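# Press kettle handle button to pop the lid open

## Task

Push down the button sitting on top of the kettle's handle until the lid pops open, without tipping the kettle over. At the finish the hand must no longer touch the kettle and the button must have risen back up. The tumbler, the pink cup, the carton, the white mug and the steel pot must all still be upright.

## Robot and tools

Robot: two arms, left_arm and right_arm, each a six-joint arm with a two-finger parallel gripper and a wrist camera. Measured base poses in the scene frame: left_arm at (-0.021, +0.327, 0) m, quat_wxyz (+1.000, 0, 0, -0.021); right_arm at (-0.009, -0.282, 0) m, quat_wxyz (+1.000, 0, 0, -0.002). A two-camera stand is fixed behind the arms.

Frame: every position, orientation and target is given in the scene frame. Its origin lies at table-top height, halfway between the nominal arm bases. +z points up, +x reaches out over the table, and left_arm sits on the +y side (the arm names do not match image left and right). Gripper axes: the fingers extend along the gripper's +z and separate along its y. end_effector_position is the point between the finger pads, roughly 1 cm short of the tips. Reported poses may be off by up to a few centimetres, more at long reach.

Row layout, used by every tool that moves the arms: 16 numbers. The first 8 are left_arm: x, y, z (metres, an absolute place in the scene frame), qw, qx, qy, qz (absolute orientation, w first), then opening. The last 8 are the same for right_arm. Both halves are always required. Opening runs from -1 (closed) to +1 (fully open, 0.094 m). Because each row is absolute, an arm meant to stay still should get its last reported pose and its current opening repeated every time; writing 0 for opening is a real command to half-close.

execute_actions(actions, cameras): actions is a list of actions; each action is a list of up to 15 rows, one per 1/30 s control step, and an action always lasts 0.5 s (a short table keeps its last row). A target further than 0.6 m, along any of the gripper's own axes, from where that gripper stands when the action begins gets the action refused for both arms. cameras picks images by name (cam_high, cam_low, cam_left_wrist, cam_right_wrist, or "all"); an empty actions list returns state plus all images by default. The controller limits each step's orientation change to 40 degrees from the measured one, so large turns may need several actions; check the "Hand target" line and send the remainder.

move(target, speed, blend, opening_speed, grip_force, blocking, cameras): straight-line paths to one row or a list of up to 15 rows (no 0.6 m limit), all arms finishing together, at most 10 s total. speed is m/s, 0.002 to 2.9, default 0.25 (turns capped at twice that in rad/s); one value or one per target. blend (m) rounds corners in a list; 0 means stop at each. opening_speed is opening units per second, 0.2 or higher. grip_force is newtons per pad, 10 to 50, one value or one per arm; it persists. blocking=false returns after about 0.5 s while motion continues; a new move replaces the old. Paths ignore obstacles and the other arm; faster moves overshoot and strike harder. Keep paths away from an arm's own base, since passing near it can flip the shoulder.

wait(seconds 0 to 10): lets time pass while the commands hold. stop(): brakes a running move. zoom_image(camera, region [x0, y0, x1, y1] in pixels, at most 504 by 504, origin top-left) enlarges part of that camera's latest image. Images are 896x504. read_manual gives only licence text. finished_scene(scene) ends the scene for good; the goal must already hold without the robot. The current scene is 1 and is a practice scene.

Result lines: end_effector_position and end_effector_quat_wxyz per arm; Hand target (where the arm is now being driven, maybe short of your command); Tool commands; grip_measured (measured opening on the -1..1 scale, reads slightly wide when empty); grip_effort_nm (gripper motor effort, negative is closing, not a pad force); joint positions, velocities (may be left out when all are within noise), torques (include arm weight, offsets and noise); motor temperatures; step readings of position after action calls. A move adds a "move:" line such as done, off_target, moving, held or fault, plus limits=paced (commanded pose clipped) or limits=held (steps withheld). done means at rest within 10 mm and 2 degrees; neither done nor off_target tells you whether contact happened. Friction and weight can leave a gripper a few centimetres off its command in free air.

Timing: each action is 0.5 s, and thinking time also advances the scene.

Things to avoid: knocking over or dropping any object, or pushing anything off the table; fast or hard contacts with the kettle or other items; the two grippers, housings or wrist cameras touching each other (can fail the scene); the wrist-camera cable touching things, which counts as contact; any arm stop or fault. Press the button with a slow, shallow target just past contact, then lift clear so it can return up. Motors heat when holding, stretched out or pushing at an unreachable pose: MOTOR HOT at 75 °C, a folding fault at 90 °C, collapse at 100 °C. Loose objects may occasionally get nudged by outside pushes.

Each tool is called after ">>>" by a JSON object that holds its "method" and its "body", one argument or row to a line.

## Session

>>> {"method": "execute_actions", "body": {
  "actions": []
}}

Scene clock: 0.00 s.
left_arm: end_effector_position=(+0.2208, +0.2112, +0.2815) grip_measured=+1.000 grip_effort_nm=n/a end_effector_quat_wxyz=(+0.506, +0.026, +0.860, -0.059) | right_arm: end_effector_position=(+0.2946, -0.2310, +0.3211) grip_measured=+1.000 grip_effort_nm=n/a end_effector_quat_wxyz=(+0.733, -0.055, +0.664, -0.137)
Joint positions: left_arm=[-0.794 0.807 0.974 -0.786 -0.59 -0.464 0.094] | right_arm=[0.501 0.721 0.476 0.38 0.596 -0.344 0.094]
Joint velocities: within noise
Joint torques (N m): no reading
Motor temperatures (°C): left_arm=[26 33 31 31 27 26 26] | right_arm=[25 31 33 32 30 27 25]
Heat: left arm: 33 °C; right arm: 33 °C.
Hand target: left_arm +0.2193, +0.2139, +0.2815; +0.505, +0.026, +0.861, -0.056 | right_arm +0.2928, -0.2318, +0.3306; +0.741, -0.049, +0.657, -0.133
Tool commands: left_gripper/opening=+1.0 right_gripper/opening=+1.0

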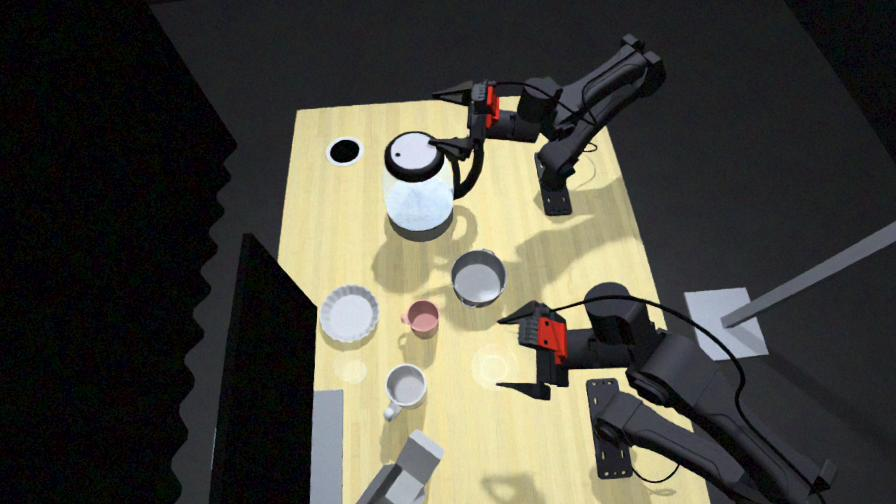

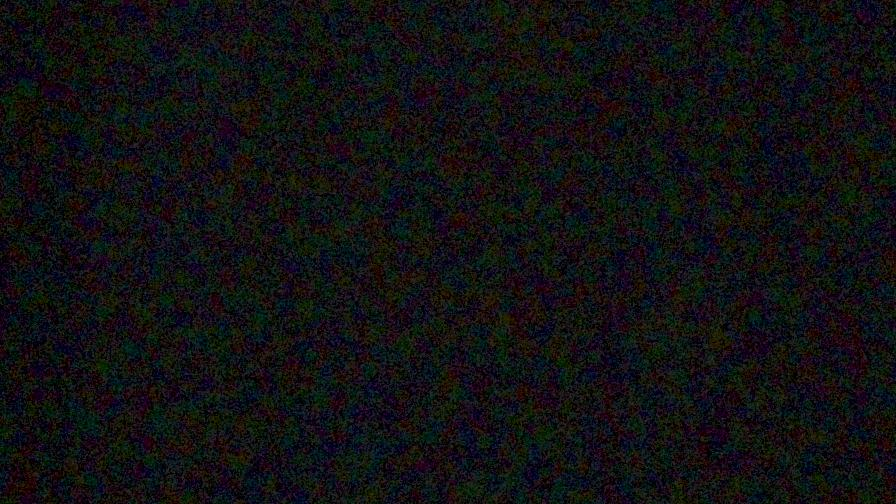

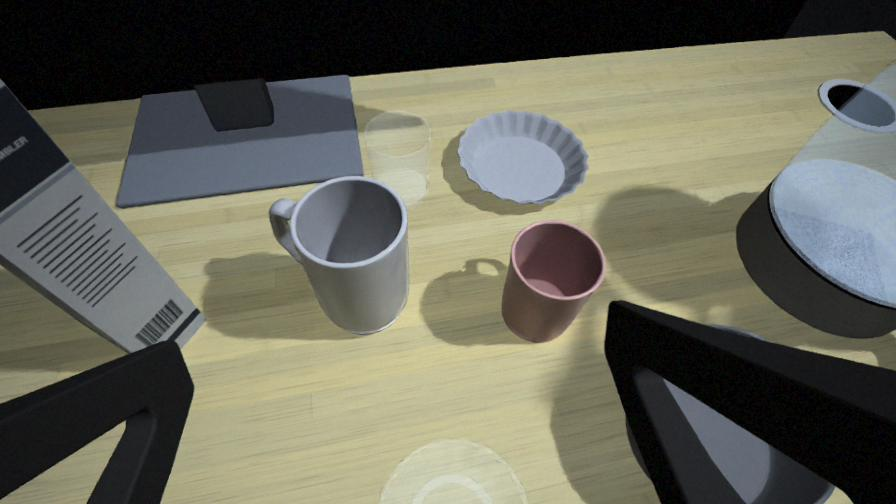

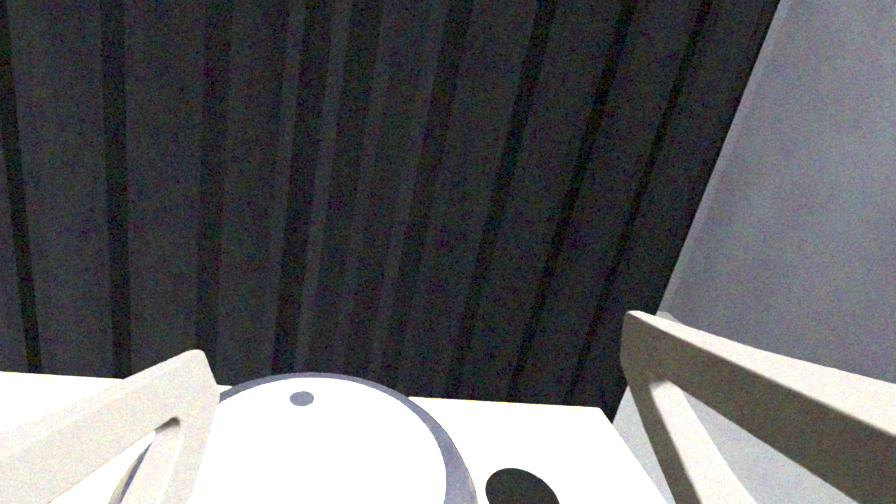

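>>> {"method": "zoom_image", "body": {
  "camera": "cam_high",
  "region": [360, 70, 560, 250]
}}

>>> {"method": "zoom_image", "body": {
  "camera": "cam_right_wrist",
  "region": [0, 252, 504, 504]
}}

Scaled by 2.520 from the camera's 896x504 image, which has a finer 1280x720 frame.

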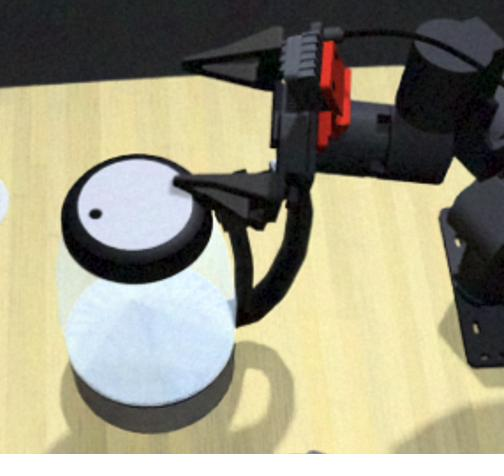

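Scaled by 1.000.

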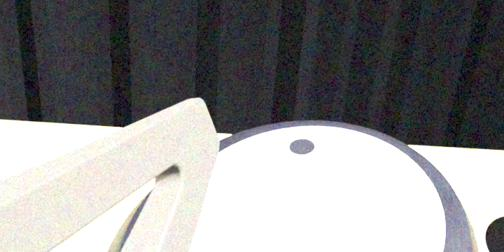

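>>> {"method": "move", "body": {
  "target": [
    [0.2193,0.2139,0.2815,0.505,0.026,0.861,-0.056,1,0.27,-0.231,0.40,0.707,-0.05,0.70,-0.1,1],
    [0.2193,0.2139,0.2815,0.505,0.026,0.861,-0.056,1,0.16,-0.231,0.42,0.383,0,0.924,0,-1]
  ],
  "blend": 0.03,
  "cameras": ["cam_high","cam_right_wrist"]
}}

Scene clock: 21.17 s.
left_arm: end_effector_position=(+0.2208, +0.2112, +0.2815) grip_measured=+1.000 grip_effort_nm=0.00 end_effector_quat_wxyz=(+0.506, +0.026, +0.860, -0.059) | right_arm: end_effector_position=(+0.1625, -0.2290, +0.4120) grip_measured=-0.997 grip_effort_nm=-0.20 end_effector_quat_wxyz=(+0.438, -0.031, +0.895, +0.077)
Joint positions: left_arm=[-0.794 0.807 0.974 -0.786 -0.59 -0.464 0.094] | right_arm=[0.623 0.989 1.866 -1.569 0.325 0.398 0]
Joint torques (N m): left_arm=[0.2 -0.46 6.38 1.86 -0.23 0.07] | right_arm=[-0.47 1.31 6.22 1.64 0.08 -0.06]
Motor temperatures (°C): left_arm=[26 33 33 36 27 26 26] | right_arm=[25 31 35 35 30 27 25]
Heat: left arm: 36 °C; right arm: 35 °C.
Hand target: left_arm +0.2193, +0.2139, +0.2815; +0.505, +0.026, +0.861, -0.056 | right_arm +0.1606, -0.2313, +0.4194; +0.448, -0.032, +0.890, +0.079
Off the commanded pose: left_arm 0.003 m, 0 deg | right_arm 0.009 m, 12 deg.
joint sent to its limit (right arm) — joint 4 (wrist pitch), lower limit. The joint targets are off in orientation, not in position.
move: off_target (right_arm); target 2's new opening was sent with right_arm's hand 0.009 m and 12 deg from that target
Images, in order (width x height): cam_high 896x504, cam_right_wrist 896x504.

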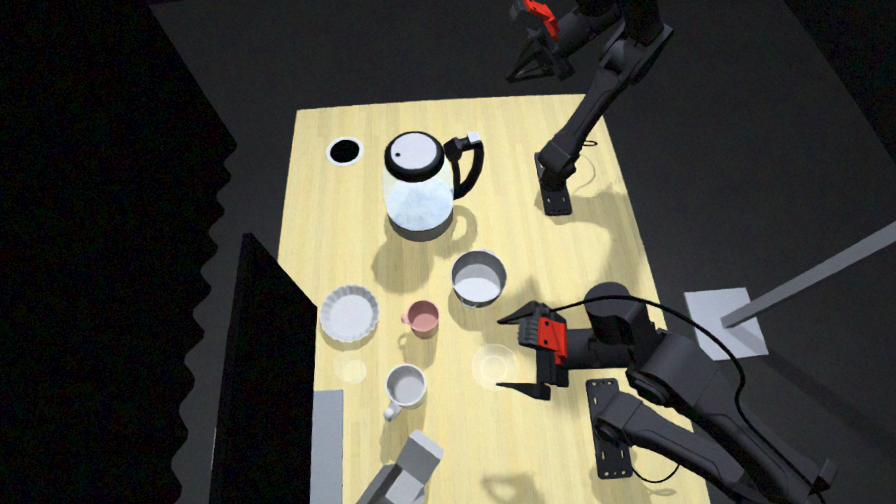

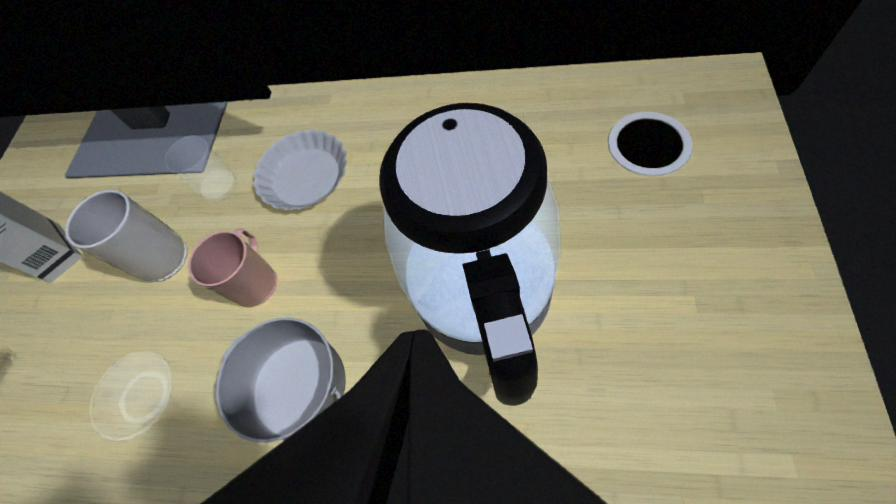

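>>> {"method": "zoom_image", "body": {
  "camera": "cam_right_wrist",
  "region": [370, 90, 600, 410]
}}

>>> {"method": "zoom_image", "body": {
  "camera": "cam_high",
  "region": [370, 110, 510, 240]
}}

Scaled by 1.575 from the camera's 896x504 image, which has a finer 1280x720 frame.

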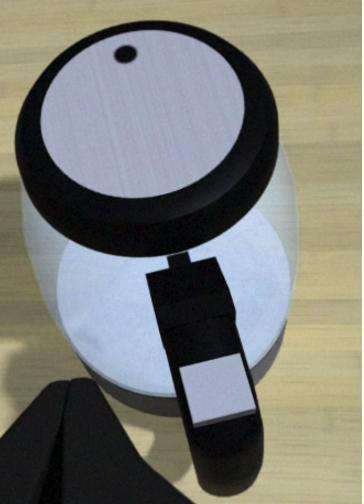

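Scaled by 3.600 from the camera's 896x504 image, which has a finer 1280x720 frame.

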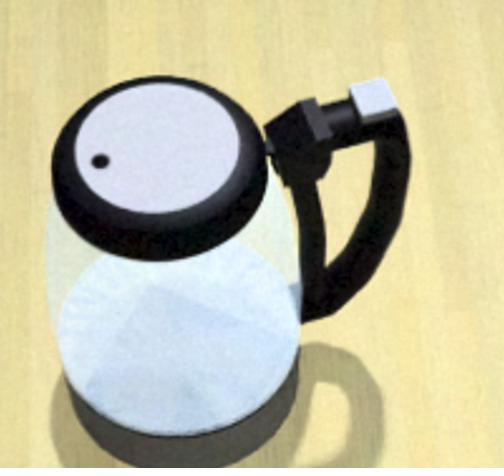

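>>> {"method": "move", "body": {
  "target": [0.2193,0.2139,0.2815,0.505,0.026,0.861,-0.056,1,0.185,-0.25,0.335,0.341,-0.0738,0.937,0.0268,-0.95],
  "cameras": ["cam_high","cam_right_wrist"]
}}

Scene clock: 77.40 s.
left_arm: end_effector_position=(+0.2208, +0.2112, +0.2815) grip_measured=+1.000 grip_effort_nm=0.00 end_effector_quat_wxyz=(+0.506, +0.026, +0.860, -0.059) | right_arm: end_effector_position=(+0.1833, -0.2504, +0.3345) grip_measured=-0.953 grip_effort_nm=0.10 end_effector_quat_wxyz=(+0.335, -0.070, +0.939, +0.026)
Joint positions: left_arm=[-0.794 0.807 0.974 -0.786 -0.59 -0.464 0.094] | right_arm=[0.174 0.977 1.597 -1.505 0.013 0.018 0.002]
Joint torques (N m): left_arm=[-0.02 -0.62 6.38 1.87 -0.26 0.02] | right_arm=[-0.47 -0.47 4.48 1.65 -0.08 -0.06]
Heat: left arm: 38 °C; right arm: 35 °C.
Hand target: left_arm +0.2193, +0.2139, +0.2815; +0.505, +0.026, +0.861, -0.056 | right_arm +0.1850, -0.2499, +0.3350; +0.341, -0.074, +0.937, +0.027
Off the commanded pose: left_arm 0.003 m, 0 deg | right_arm 0.002 m, 1 deg.
move: done
Images, in order (width x height): cam_high 896x504, cam_right_wrist 896x504.

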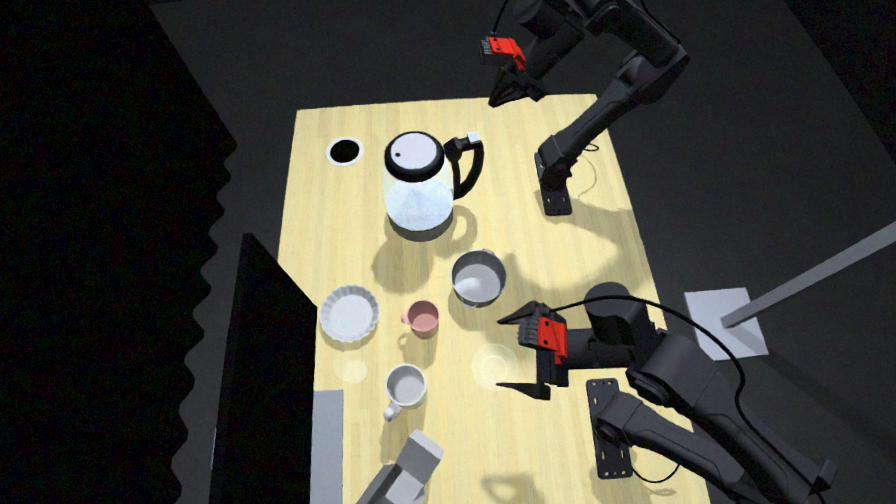

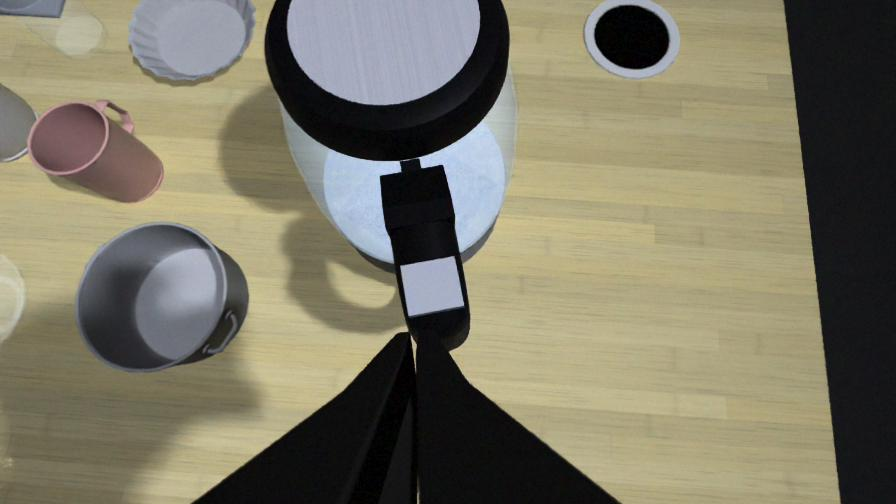

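>>> {"method": "move", "body": {
  "target": [
    [0.2193,0.2139,0.2815,0.505,0.026,0.861,-0.056,1,0.195,-0.249,0.295,0.4603,-0.0696,0.8843,0.0362,-0.95],
    [0.2193,0.2139,0.2815,0.505,0.026,0.861,-0.056,1,0.21,-0.249,0.262,0.4603,-0.0696,0.8843,0.0362,-0.95]
  ],
  "blend": 0.01,
  "speed": 0.12,
  "cameras": ["cam_high","cam_right_wrist"]
}}

Scene clock: 106.50 s.
left_arm: end_effector_position=(+0.2208, +0.2112, +0.2815) grip_measured=+1.000 grip_effort_nm=0.00 end_effector_quat_wxyz=(+0.506, +0.026, +0.860, -0.059) | right_arm: end_effector_position=(+0.2095, -0.2492, +0.2628) grip_measured=-0.953 grip_effort_nm=0.10 end_effector_quat_wxyz=(+0.454, -0.065, +0.888, +0.036)
Joint positions: left_arm=[-0.794 0.807 0.974 -0.786 -0.59 -0.464 0.094] | right_arm=[0.136 0.626 0.956 -0.956 -0.016 -0.006 0.002]
Joint torques (N m): left_arm=[0.03 -0.64 6.45 1.86 -0.28 0.02] | right_arm=[-0.46 0.03 5.27 1.95 -0.12 -0.06]
Heat: left arm: 38 °C; right arm: 36 °C.
Hand target: left_arm +0.2193, +0.2139, +0.2815; +0.505, +0.026, +0.861, -0.056 | right_arm +0.2100, -0.2489, +0.2621; +0.460, -0.070, +0.884, +0.036
Off the commanded pose: left_arm 0.003 m, 0 deg | right_arm 0.001 m, 1 deg.
move: done
Images, in order (width x height): cam_high 896x504, cam_right_wrist 896x504.

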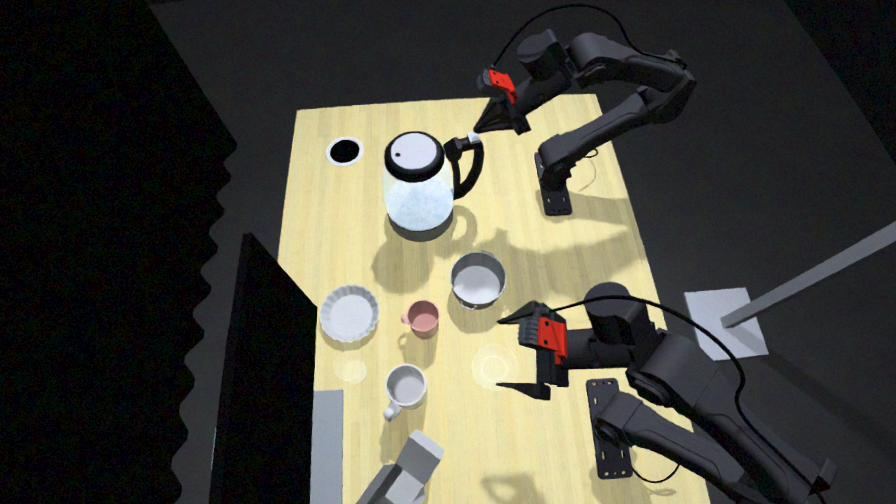

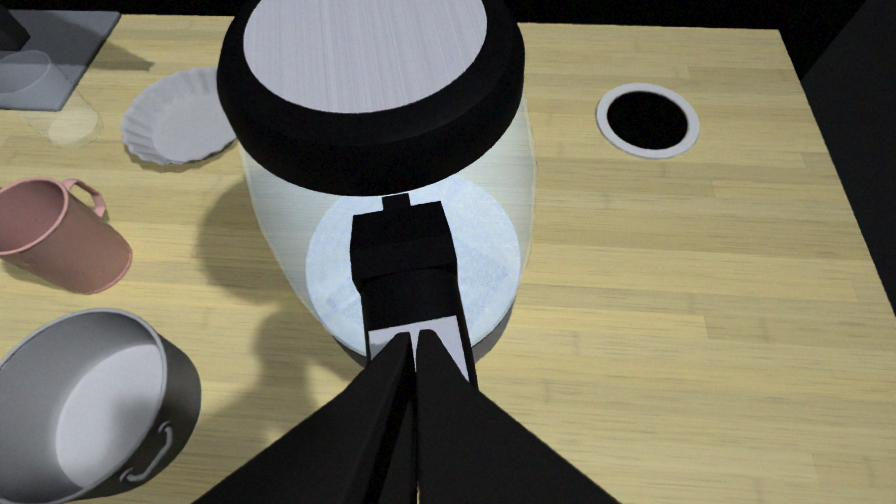

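>>> {"method": "move", "body": {
  "target": [0.2193,0.2139,0.2815,0.505,0.026,0.861,-0.056,1,0.208,-0.249,0.243,0.4603,-0.0696,0.8843,0.0362,-0.95],
  "speed": 0.05,
  "cameras": ["cam_right_wrist"]
}}

>>> {"method": "move", "body": {
  "target": [0.2193,0.2139,0.2815,0.505,0.026,0.861,-0.056,1,0.208,-0.249,0.237,0.4603,-0.0696,0.8843,0.0362,-0.95],
  "speed": 0.03,
  "cameras": ["cam_right_wrist"]
}}

Scene clock: 114.63 s.
left_arm: end_effector_position=(+0.2208, +0.2112, +0.2815) grip_measured=+1.000 grip_effort_nm=0.00 end_effector_quat_wxyz=(+0.506, +0.026, +0.860, -0.059) | right_arm: end_effector_position=(+0.2113, -0.2489, +0.2534) grip_measured=-0.953 grip_effort_nm=0.10 end_effector_quat_wxyz=(+0.471, -0.065, +0.879, +0.037)
Joint positions: left_arm=[-0.794 0.807 0.974 -0.786 -0.59 -0.464 0.094] | right_arm=[0.136 0.574 0.876 -0.888 -0.017 -0.006 0.002]
Joint torques (N m): left_arm=[-0.05 -0.65 6.5 1.86 -0.21 0.04] | right_arm=[-0.28 0.55 4.89 1.67 -0.11 -0.04]
Heat: left arm: 39 °C; right arm: 36 °C.
Hand target: left_arm +0.2193, +0.2139, +0.2815; +0.505, +0.026, +0.861, -0.056 | right_arm +0.2081, -0.2490, +0.2431; +0.460, -0.069, +0.884, +0.036
Off the commanded pose: left_arm 0.003 m, 0 deg | right_arm 0.011 m, 1 deg.
move: off_target (right_arm)
Images, in order (width x height): cam_right_wrist 896x504.

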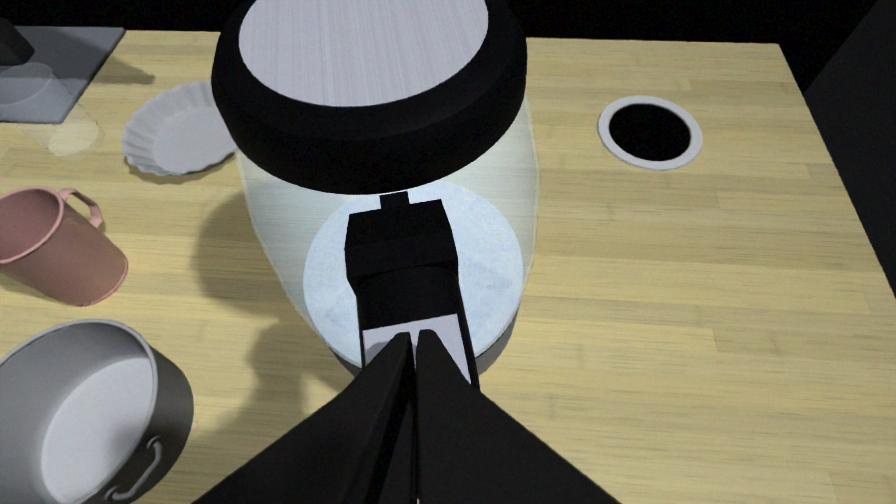

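Scene clock: 115.43 s.
left_arm: end_effector_position=(+0.2208, +0.2112, +0.2815) grip_measured=+1.000 grip_effort_nm=0.00 end_effector_quat_wxyz=(+0.506, +0.026, +0.860, -0.059) | right_arm: end_effector_position=(+0.2134, -0.2486, +0.2530) grip_measured=-0.953 grip_effort_nm=0.10 end_effector_quat_wxyz=(+0.480, -0.064, +0.874, +0.038)
Joint positions: left_arm=[-0.794 0.807 0.974 -0.786 -0.59 -0.464 0.094] | right_arm=[0.136 0.561 0.854 -0.858 -0.017 -0.006 0.002]
Joint torques (N m): left_arm=[0.06 -0.4 6.41 1.87 -0.27 0] | right_arm=[-0.29 0.69 4.66 1.52 -0.11 -0.05]
Heat: left arm: 39 °C; right arm: 36 °C.
Hand target: left_arm +0.2193, +0.2139, +0.2815; +0.505, +0.026, +0.861, -0.056 | right_arm +0.2082, -0.2490, +0.2372; +0.460, -0.069, +0.884, +0.036
Off the commanded pose: left_arm 0.003 m, 0 deg | right_arm 0.017 m, 3 deg.
move: off_target (right_arm)
Images, in order (width x height): cam_right_wrist 896x504.

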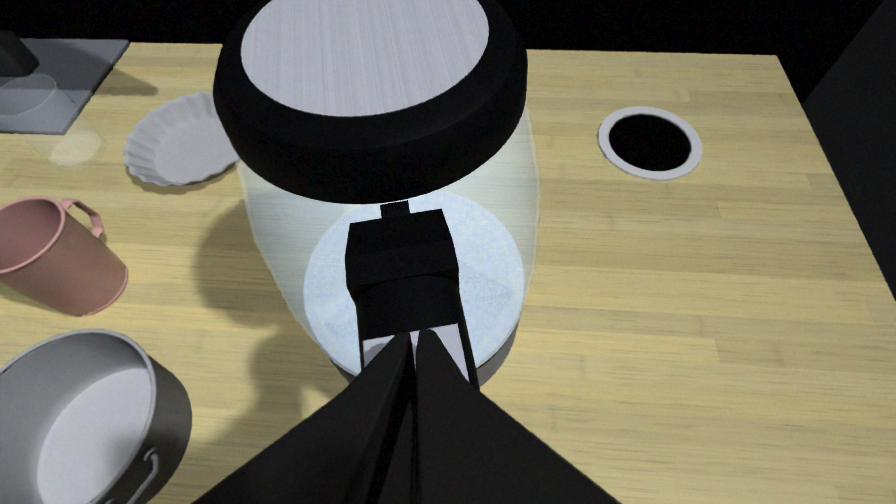

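>>> {"method": "move", "body": {
  "target": [0.2193,0.2139,0.2815,0.505,0.026,0.861,-0.056,1,0.206,-0.249,0.227,0.4603,-0.0696,0.8843,0.0362,-0.95],
  "speed": 0.03,
  "cameras": ["cam_right_wrist","cam_high"]
}}

Scene clock: 120.83 s.
left_arm: end_effector_position=(+0.2208, +0.2112, +0.2815) grip_measured=+1.000 grip_effort_nm=0.00 end_effector_quat_wxyz=(+0.506, +0.026, +0.860, -0.059) | right_arm: end_effector_position=(+0.2145, -0.2484, +0.2525) grip_measured=-0.953 grip_effort_nm=0.10 end_effector_quat_wxyz=(+0.496, -0.064, +0.865, +0.039)
Joint positions: left_arm=[-0.794 0.807 0.974 -0.786 -0.59 -0.464 0.094] | right_arm=[0.136 0.53 0.818 -0.817 -0.017 -0.006 0.002]
Joint torques (N m): left_arm=[0.1 -0.72 6.42 1.86 -0.2 -0.02] | right_arm=[-0.06 1.14 4.11 1.29 -0.08 -0.03]
Heat: left arm: 39 °C; right arm: 36 °C.
Hand target: left_arm +0.2193, +0.2139, +0.2815; +0.505, +0.026, +0.861, -0.056 | right_arm +0.2064, -0.2490, +0.2279; +0.460, -0.070, +0.884, +0.036
Off the commanded pose: left_arm 0.003 m, 0 deg | right_arm 0.027 m, 5 deg.
move: off_target (right_arm)
Images, in order (width x height): cam_high 896x504, cam_right_wrist 896x504.

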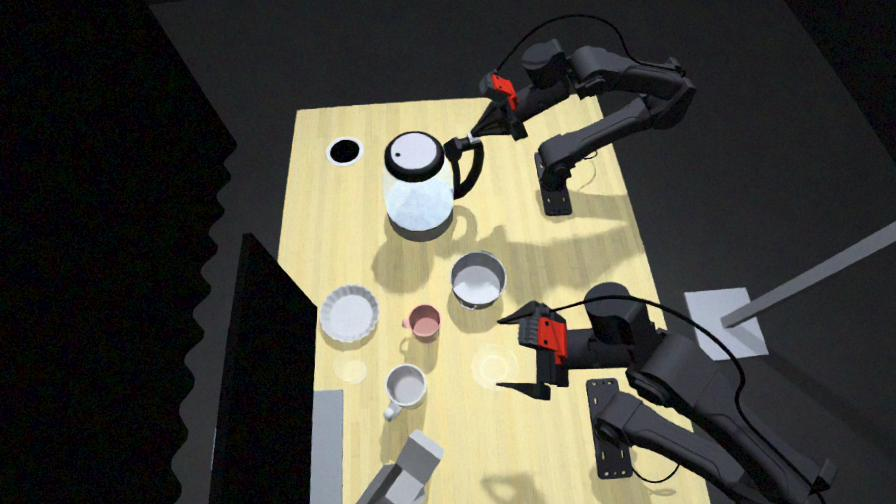

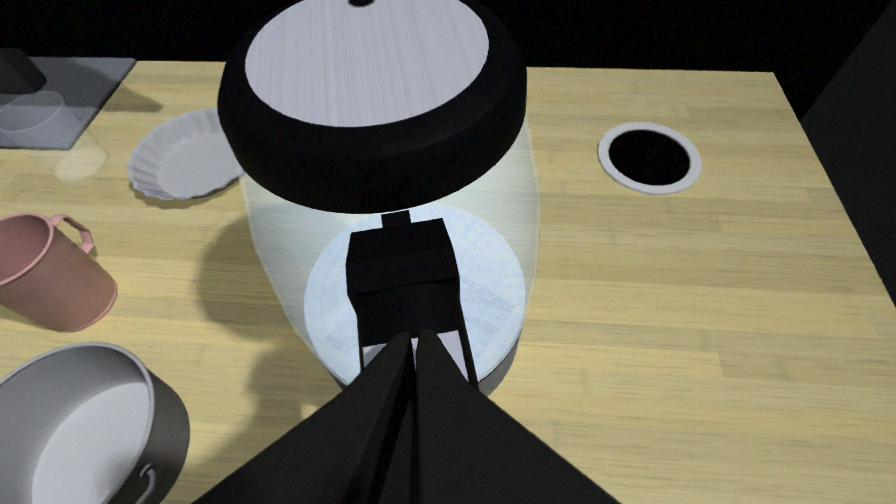

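>>> {"method": "move", "body": {
  "target": [0.2193,0.2139,0.2815,0.505,0.026,0.861,-0.056,1,0.204,-0.249,0.212,0.4213,-0.0711,0.9035,0.0332,-0.95],
  "speed": 0.04,
  "cameras": ["cam_right_wrist"]
}}

Scene clock: 128.87 s.
left_arm: end_effector_position=(+0.2208, +0.2112, +0.2815) grip_measured=+1.000 grip_effort_nm=0.00 end_effector_quat_wxyz=(+0.506, +0.026, +0.860, -0.059) | right_arm: end_effector_position=(+0.2153, -0.2483, +0.2514) grip_measured=-0.953 grip_effort_nm=0.10 end_effector_quat_wxyz=(+0.494, -0.064, +0.866, +0.039)
Joint positions: left_arm=[-0.794 0.807 0.974 -0.786 -0.59 -0.464 0.094] | right_arm=[0.136 0.536 0.818 -0.817 -0.017 -0.006 0.002]
Joint torques (N m): left_arm=[-0.02 -0.66 6.38 1.86 -0.26 0.04] | right_arm=[0.32 5.12 5.37 0.69 -0.03 -0.02]
Heat: left arm: 39 °C; right arm: 35 °C.
Hand target: left_arm +0.2193, +0.2139, +0.2815; +0.505, +0.026, +0.861, -0.056 | right_arm +0.2034, -0.2492, +0.2147; +0.423, -0.071, +0.903, +0.033
Off the commanded pose: left_arm 0.003 m, 0 deg | right_arm 0.041 m, 9 deg.
move: off_target (right_arm)
Images, in order (width x height): cam_right_wrist 896x504.

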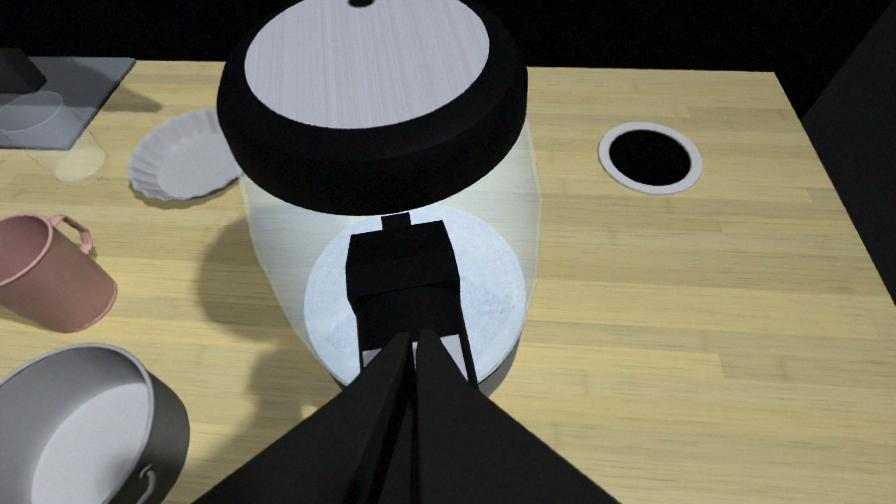

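>>> {"method": "zoom_image", "body": {
  "camera": "cam_right_wrist",
  "region": [320, 200, 520, 400]
}}

Scaled by 2.520 from the camera's 896x504 image, which has a finer 1280x720 frame.

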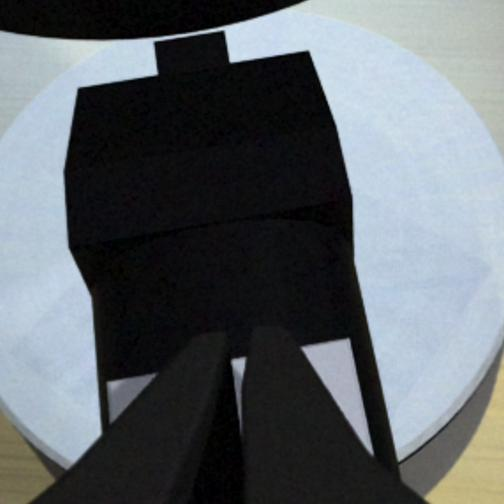

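>>> {"method": "move", "body": {
  "target": [
    [0.2193,0.2139,0.2815,0.505,0.026,0.861,-0.056,1,0.198,-0.249,0.265,0.3815,-0.0725,0.921,0.03,-0.95],
    [0.2193,0.2139,0.2815,0.505,0.026,0.861,-0.056,1,0.201,-0.249,0.25,0.3815,-0.0725,0.921,0.03,-0.95]
  ],
  "speed": 0.08,
  "cameras": ["cam_right_wrist"]
}}

Scene clock: 138.77 s.
left_arm: end_effector_position=(+0.2208, +0.2112, +0.2815) grip_measured=+1.000 grip_effort_nm=0.00 end_effector_quat_wxyz=(+0.506, +0.026, +0.860, -0.059) | right_arm: end_effector_position=(+0.2004, -0.2483, +0.2499) grip_measured=-0.953 grip_effort_nm=0.10 end_effector_quat_wxyz=(+0.373, -0.072, +0.924, +0.032)
Joint positions: left_arm=[-0.794 0.807 0.974 -0.786 -0.59 -0.464 0.094] | right_arm=[0.148 0.738 1.058 -1.122 -0.013 -0.006 0.002]
Joint torques (N m): left_arm=[-0.08 -0.69 6.63 1.83 -0.25 0.03] | right_arm=[0.1 -0.75 5.33 1.77 0.03 0.03]
Heat: left arm: 39 °C; right arm: 35 °C.
Hand target: left_arm +0.2193, +0.2139, +0.2815; +0.505, +0.026, +0.861, -0.056 | right_arm +0.2010, -0.2490, +0.2501; +0.381, -0.073, +0.921, +0.030
Off the commanded pose: left_arm 0.003 m, 0 deg | right_arm 0.001 m, 1 deg.
move: done
Images, in order (width x height): cam_right_wrist 896x504.

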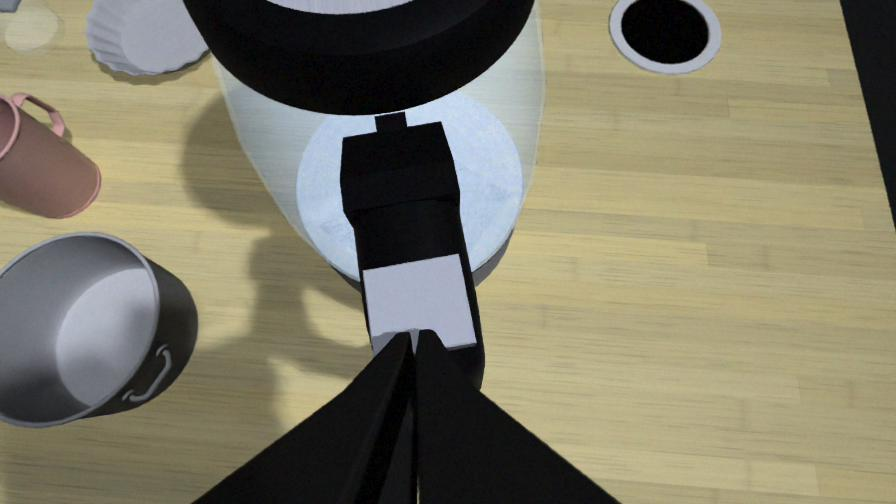

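>>> {"method": "move", "body": {
  "target": [
    [0.2193,0.2139,0.2815,0.505,0.026,0.861,-0.056,1,0.206,-0.249,0.262,0.3815,-0.0725,0.921,0.03,-0.95],
    [0.2193,0.2139,0.2815,0.505,0.026,0.861,-0.056,1,0.206,-0.249,0.235,0.3815,-0.0725,0.921,0.03,-0.95]
  ],
  "speed": 0.06,
  "cameras": ["cam_right_wrist"]
}}

Scene clock: 143.60 s.
left_arm: end_effector_position=(+0.2208, +0.2112, +0.2815) grip_measured=+1.000 grip_effort_nm=0.00 end_effector_quat_wxyz=(+0.506, +0.026, +0.860, -0.059) | right_arm: end_effector_position=(+0.2013, -0.2486, +0.2486) grip_measured=-0.953 grip_effort_nm=0.10 end_effector_quat_wxyz=(+0.393, -0.071, +0.916, +0.033)
Joint positions: left_arm=[-0.794 0.807 0.974 -0.786 -0.59 -0.464 0.094] | right_arm=[0.146 0.698 1.014 -1.077 -0.013 -0.006 0.002]
Joint torques (N m): left_arm=[-0.06 -0.84 6.3 1.83 -0.25 0.01] | right_arm=[-0.39 1.98 3.41 1.92 -0.03 -0.02]
Heat: left arm: 39 °C; right arm: 35 °C.
Hand target: left_arm +0.2193, +0.2139, +0.2815; +0.505, +0.026, +0.861, -0.056 | right_arm +0.2053, -0.2491, +0.2350; +0.381, -0.072, +0.921, +0.030
Off the commanded pose: left_arm 0.003 m, 0 deg | right_arm 0.014 m, 1 deg.
move: off_target (right_arm)
Images, in order (width x height): cam_right_wrist 896x504.

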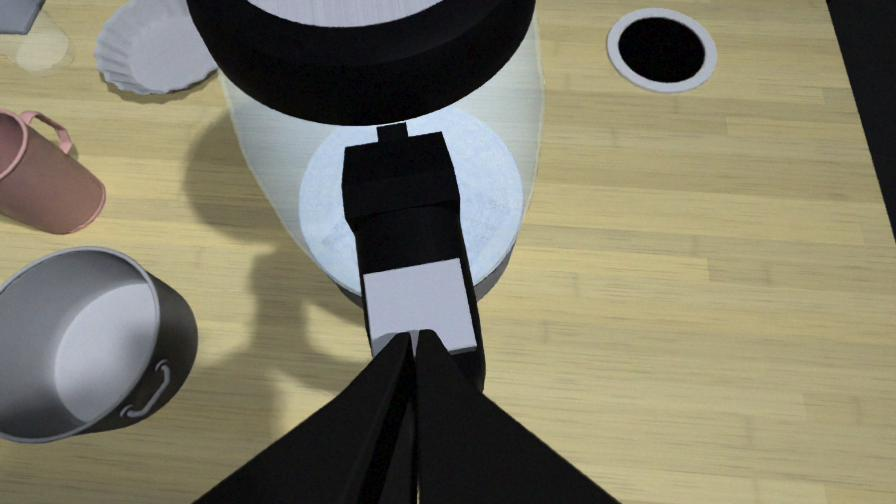

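>>> {"method": "move", "body": {
  "target": [
    [0.2193,0.2139,0.2815,0.505,0.026,0.861,-0.056,1,0.200,-0.249,0.268,0.3815,-0.0725,0.921,0.03,-0.95],
    [0.2193,0.2139,0.2815,0.505,0.026,0.861,-0.056,1,0.214,-0.249,0.262,0.3815,-0.0725,0.921,0.03,-0.95]
  ],
  "speed": 0.08,
  "cameras": ["cam_right_wrist"]
}}

Scene clock: 150.77 s.
left_arm: end_effector_position=(+0.2208, +0.2112, +0.2815) grip_measured=+1.000 grip_effort_nm=0.00 end_effector_quat_wxyz=(+0.506, +0.026, +0.860, -0.059) | right_arm: end_effector_position=(+0.2053, -0.2497, +0.2526) grip_measured=-0.953 grip_effort_nm=0.10 end_effector_quat_wxyz=(+0.363, -0.069, +0.929, +0.030)
Joint positions: left_arm=[-0.794 0.807 0.974 -0.786 -0.59 -0.464 0.094] | right_arm=[0.136 0.781 1.093 -1.138 -0.016 -0.009 0.002]
Joint torques (N m): left_arm=[-0.16 -0.53 6.82 1.87 -0.27 0.05] | right_arm=[-0.46 1.18 7.35 1.95 -0.09 -0.06]
Heat: left arm: 39 °C; right arm: 36 °C.
Hand target: left_arm +0.2193, +0.2139, +0.2815; +0.505, +0.026, +0.861, -0.056 | right_arm +0.2135, -0.2491, +0.2621; +0.382, -0.072, +0.921, +0.030
Off the commanded pose: left_arm 0.003 m, 0 deg | right_arm 0.013 m, 2 deg.
move: off_target (right_arm)
Images, in order (width x height): cam_right_wrist 896x504.

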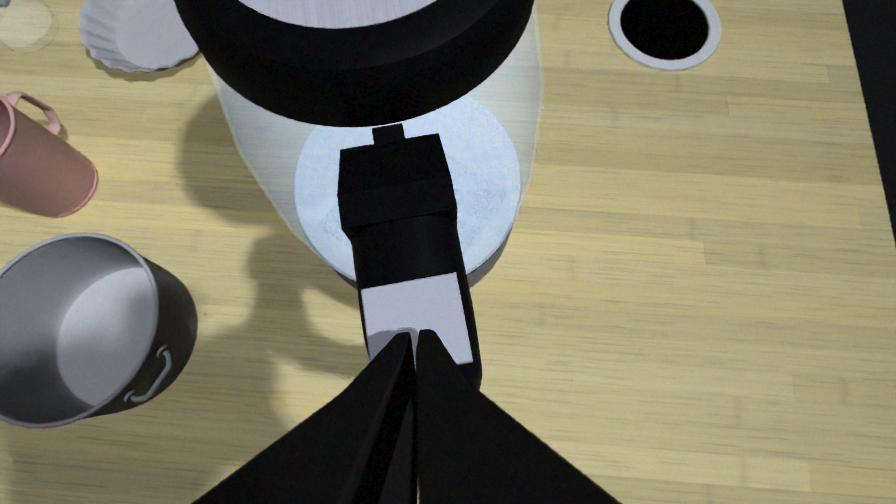

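>>> {"method": "move", "body": {
  "target": [0.2193,0.2139,0.2815,0.505,0.026,0.861,-0.056,1,0.212,-0.249,0.275,0.3815,-0.0725,0.921,0.03,-0.95],
  "speed": 0.1,
  "cameras": ["cam_high","cam_right_wrist"]
}}

Scene clock: 156.00 s.
left_arm: end_effector_position=(+0.2208, +0.2112, +0.2815) grip_measured=+1.000 grip_effort_nm=0.00 end_effector_quat_wxyz=(+0.506, +0.026, +0.860, -0.059) | right_arm: end_effector_position=(+0.2104, -0.2490, +0.2604) grip_measured=-0.953 grip_effort_nm=0.10 end_effector_quat_wxyz=(+0.365, -0.069, +0.928, +0.030)
Joint positions: left_arm=[-0.794 0.807 0.974 -0.786 -0.59 -0.464 0.094] | right_arm=[0.136 0.81 1.13 -1.142 -0.016 -0.01 0.002]
Joint torques (N m): left_arm=[-0.27 -0.58 6.35 1.86 -0.23 0.03] | right_arm=[-0.25 0.09 9.37 1.53 -0.07 -0.03]
Heat: left arm: 39 °C; right arm: 36 °C.
Hand target: left_arm +0.2193, +0.2139, +0.2815; +0.505, +0.026, +0.861, -0.056 | right_arm +0.2117, -0.2490, +0.2748; +0.382, -0.072, +0.921, +0.030
Off the commanded pose: left_arm 0.003 m, 0 deg | right_arm 0.015 m, 2 deg.
move: off_target (right_arm)
Images, in order (width x height): cam_high 896x504, cam_right_wrist 896x504.

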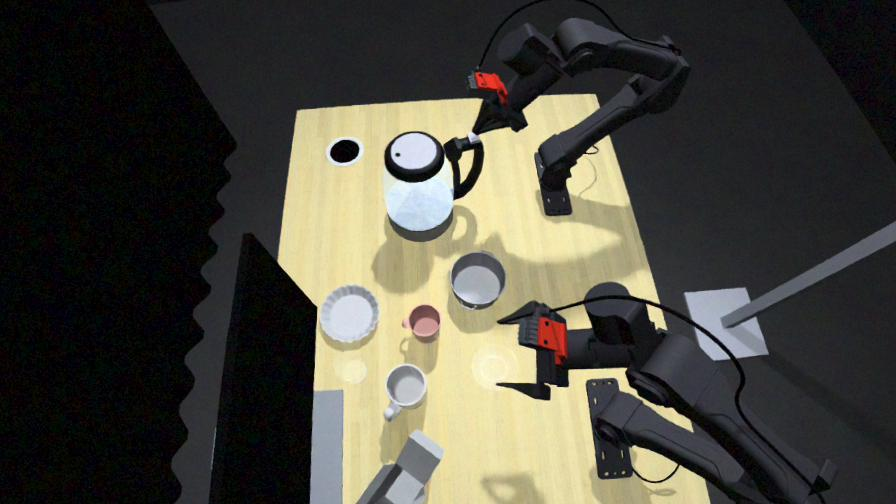

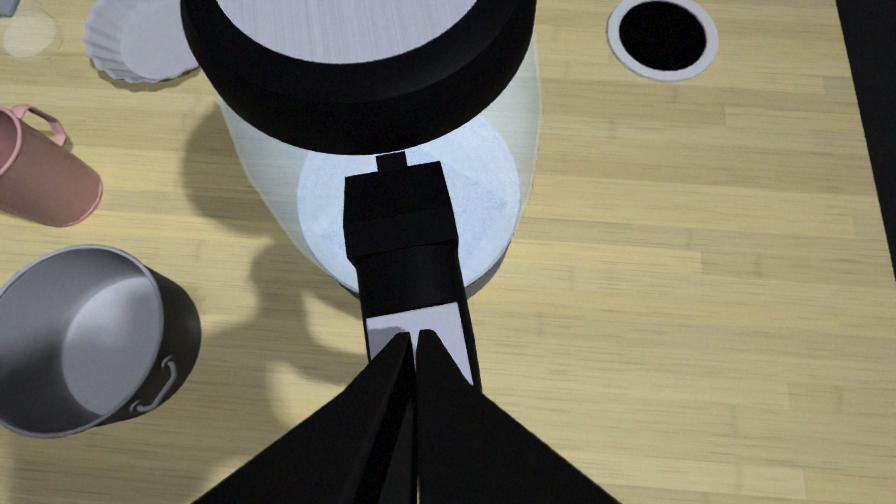

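>>> {"method": "move", "body": {
  "target": [0.2193,0.2139,0.2815,0.505,0.026,0.861,-0.056,1,0.207,-0.249,0.225,0.3815,-0.0725,0.921,0.03,-0.95],
  "speed": 0.05,
  "cameras": ["cam_right_wrist"]
}}

>>> {"method": "move", "body": {
  "target": [0.2193,0.2139,0.2815,0.505,0.026,0.861,-0.056,1,0.205,-0.249,0.21,0.3815,-0.0725,0.921,0.03,-0.95],
  "speed": 0.04,
  "cameras": ["cam_right_wrist"]
}}

Scene clock: 165.97 s.
left_arm: end_effector_position=(+0.2208, +0.2112, +0.2815) grip_measured=+1.000 grip_effort_nm=0.00 end_effector_quat_wxyz=(+0.506, +0.026, +0.860, -0.059) | right_arm: end_effector_position=(+0.2182, -0.2480, +0.2525) grip_measured=-0.953 grip_effort_nm=0.10 end_effector_quat_wxyz=(+0.426, -0.068, +0.902, +0.033)
Joint positions: left_arm=[-0.794 0.807 0.974 -0.786 -0.59 -0.464 0.094] | right_arm=[0.136 0.695 0.969 -0.963 -0.016 -0.01 0.002]
Joint torques (N m): left_arm=[0.02 -0.44 6.46 1.83 -0.32 0.03] | right_arm=[0.2 0.9 3.92 1.1 -0.03 0]
Heat: left arm: 39 °C; right arm: 35 °C.
Hand target: left_arm +0.2193, +0.2139, +0.2815; +0.505, +0.026, +0.861, -0.056 | right_arm +0.2071, -0.2490, +0.2263; +0.382, -0.072, +0.921, +0.030
Off the commanded pose: left_arm 0.003 m, 0 deg | right_arm 0.030 m, 6 deg.
move: off_target (right_arm)
Images, in order (width x height): cam_right_wrist 896x504.

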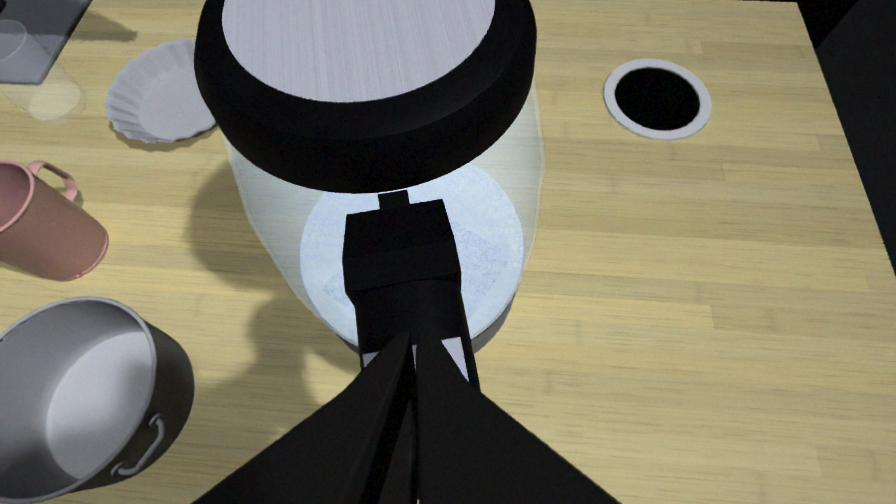

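Scene clock: 167.00 s.
left_arm: end_effector_position=(+0.2208, +0.2112, +0.2815) grip_measured=+1.000 grip_effort_nm=0.00 end_effector_quat_wxyz=(+0.506, +0.026, +0.860, -0.059) | right_arm: end_effector_position=(+0.2212, -0.2476, +0.2461) grip_measured=-0.953 grip_effort_nm=0.10 end_effector_quat_wxyz=(+0.441, -0.068, +0.895, +0.034)
Joint positions: left_arm=[-0.794 0.807 0.974 -0.786 -0.59 -0.464 0.094] | right_arm=[0.136 0.662 0.909 -0.903 -0.016 -0.01 0.002]
Joint torques (N m): left_arm=[-0.14 -0.64 6.54 1.86 -0.27 0.05] | right_arm=[0.39 1.1 3.62 0.83 -0.01 0.01]
Heat: left arm: 39 °C; right arm: 35 °C.
Hand target: left_arm +0.2193, +0.2139, +0.2815; +0.505, +0.026, +0.861, -0.056 | right_arm +0.2055, -0.2491, +0.2121; +0.382, -0.073, +0.921, +0.030
Off the commanded pose: left_arm 0.003 m, 0 deg | right_arm 0.040 m, 7 deg.
move: off_target (right_arm)
Images, in order (width x height): cam_right_wrist 896x504.

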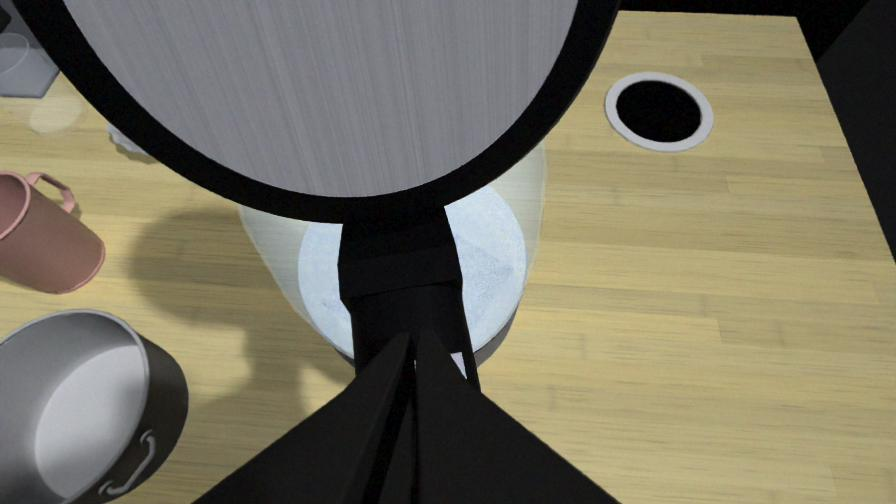

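>>> {"method": "move", "body": {
  "target": [
    [0.2193,0.2139,0.2815,0.505,0.026,0.861,-0.056,1,0.205,-0.249,0.29,0.44,-0.068,0.895,0.034,-0.95],
    [0.2193,0.2139,0.2815,0.505,0.026,0.861,-0.056,1,0.14,-0.249,0.31,0.46,-0.068,0.885,0.034,-0.95]
  ],
  "speed": 0.12,
  "blend": 0.015,
  "cameras": ["cam_high","cam_right_wrist"]
}}

Scene clock: 173.83 s.
left_arm: end_effector_position=(+0.2208, +0.2112, +0.2815) grip_measured=+1.000 grip_effort_nm=0.00 end_effector_quat_wxyz=(+0.506, +0.026, +0.860, -0.059) | right_arm: end_effector_position=(+0.1389, -0.2479, +0.3004) grip_measured=-0.953 grip_effort_nm=0.10 end_effector_quat_wxyz=(+0.448, -0.083, +0.889, +0.045)
Joint positions: left_arm=[-0.794 0.807 0.974 -0.786 -0.59 -0.464 0.094] | right_arm=[0.72 0.557 1.203 -1.353 0.414 0.338 0.002]
Joint torques (N m): left_arm=[-0.09 -0.46 6.46 1.83 -0.23 0.04] | right_arm=[0.39 4.78 7.75 1.59 0.31 0.15]
Heat: left arm: 39 °C; right arm: 35 °C.
Hand target: left_arm +0.2193, +0.2139, +0.2815; +0.505, +0.026, +0.861, -0.056 | right_arm +0.1403, -0.2494, +0.3100; +0.456, -0.075, +0.886, +0.046
Off the commanded pose: left_arm 0.003 m, 0 deg | right_arm 0.010 m, 3 deg.
move: off_target (right_arm)
Images, in order (width x height): cam_high 896x504, cam_right_wrist 896x504.

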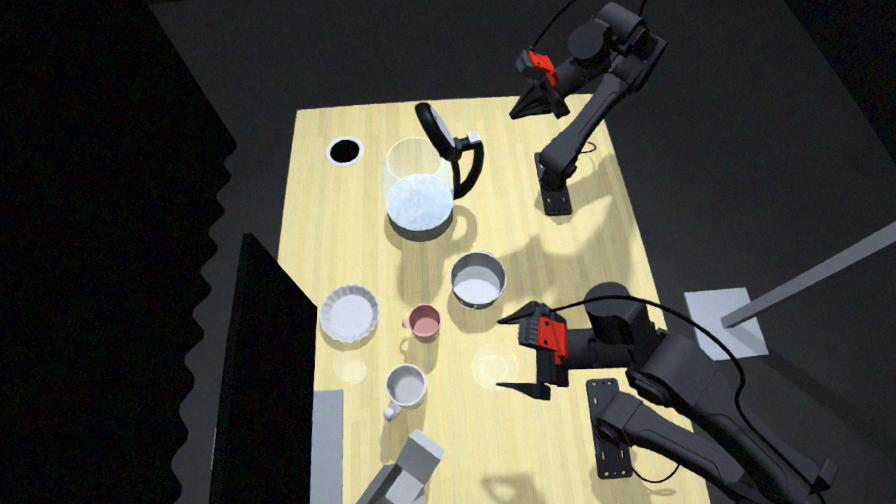

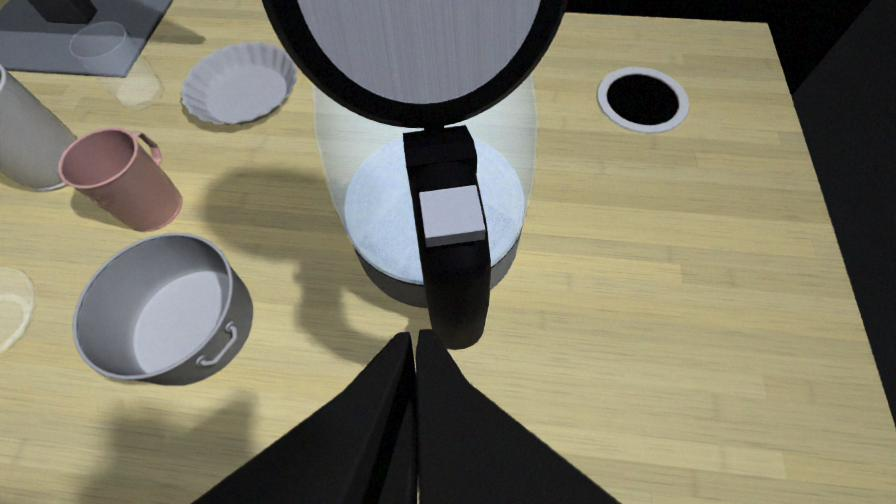

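>>> {"method": "finished_scene", "body": {
  "scene": 1
}}

The scene is finished: the task was done.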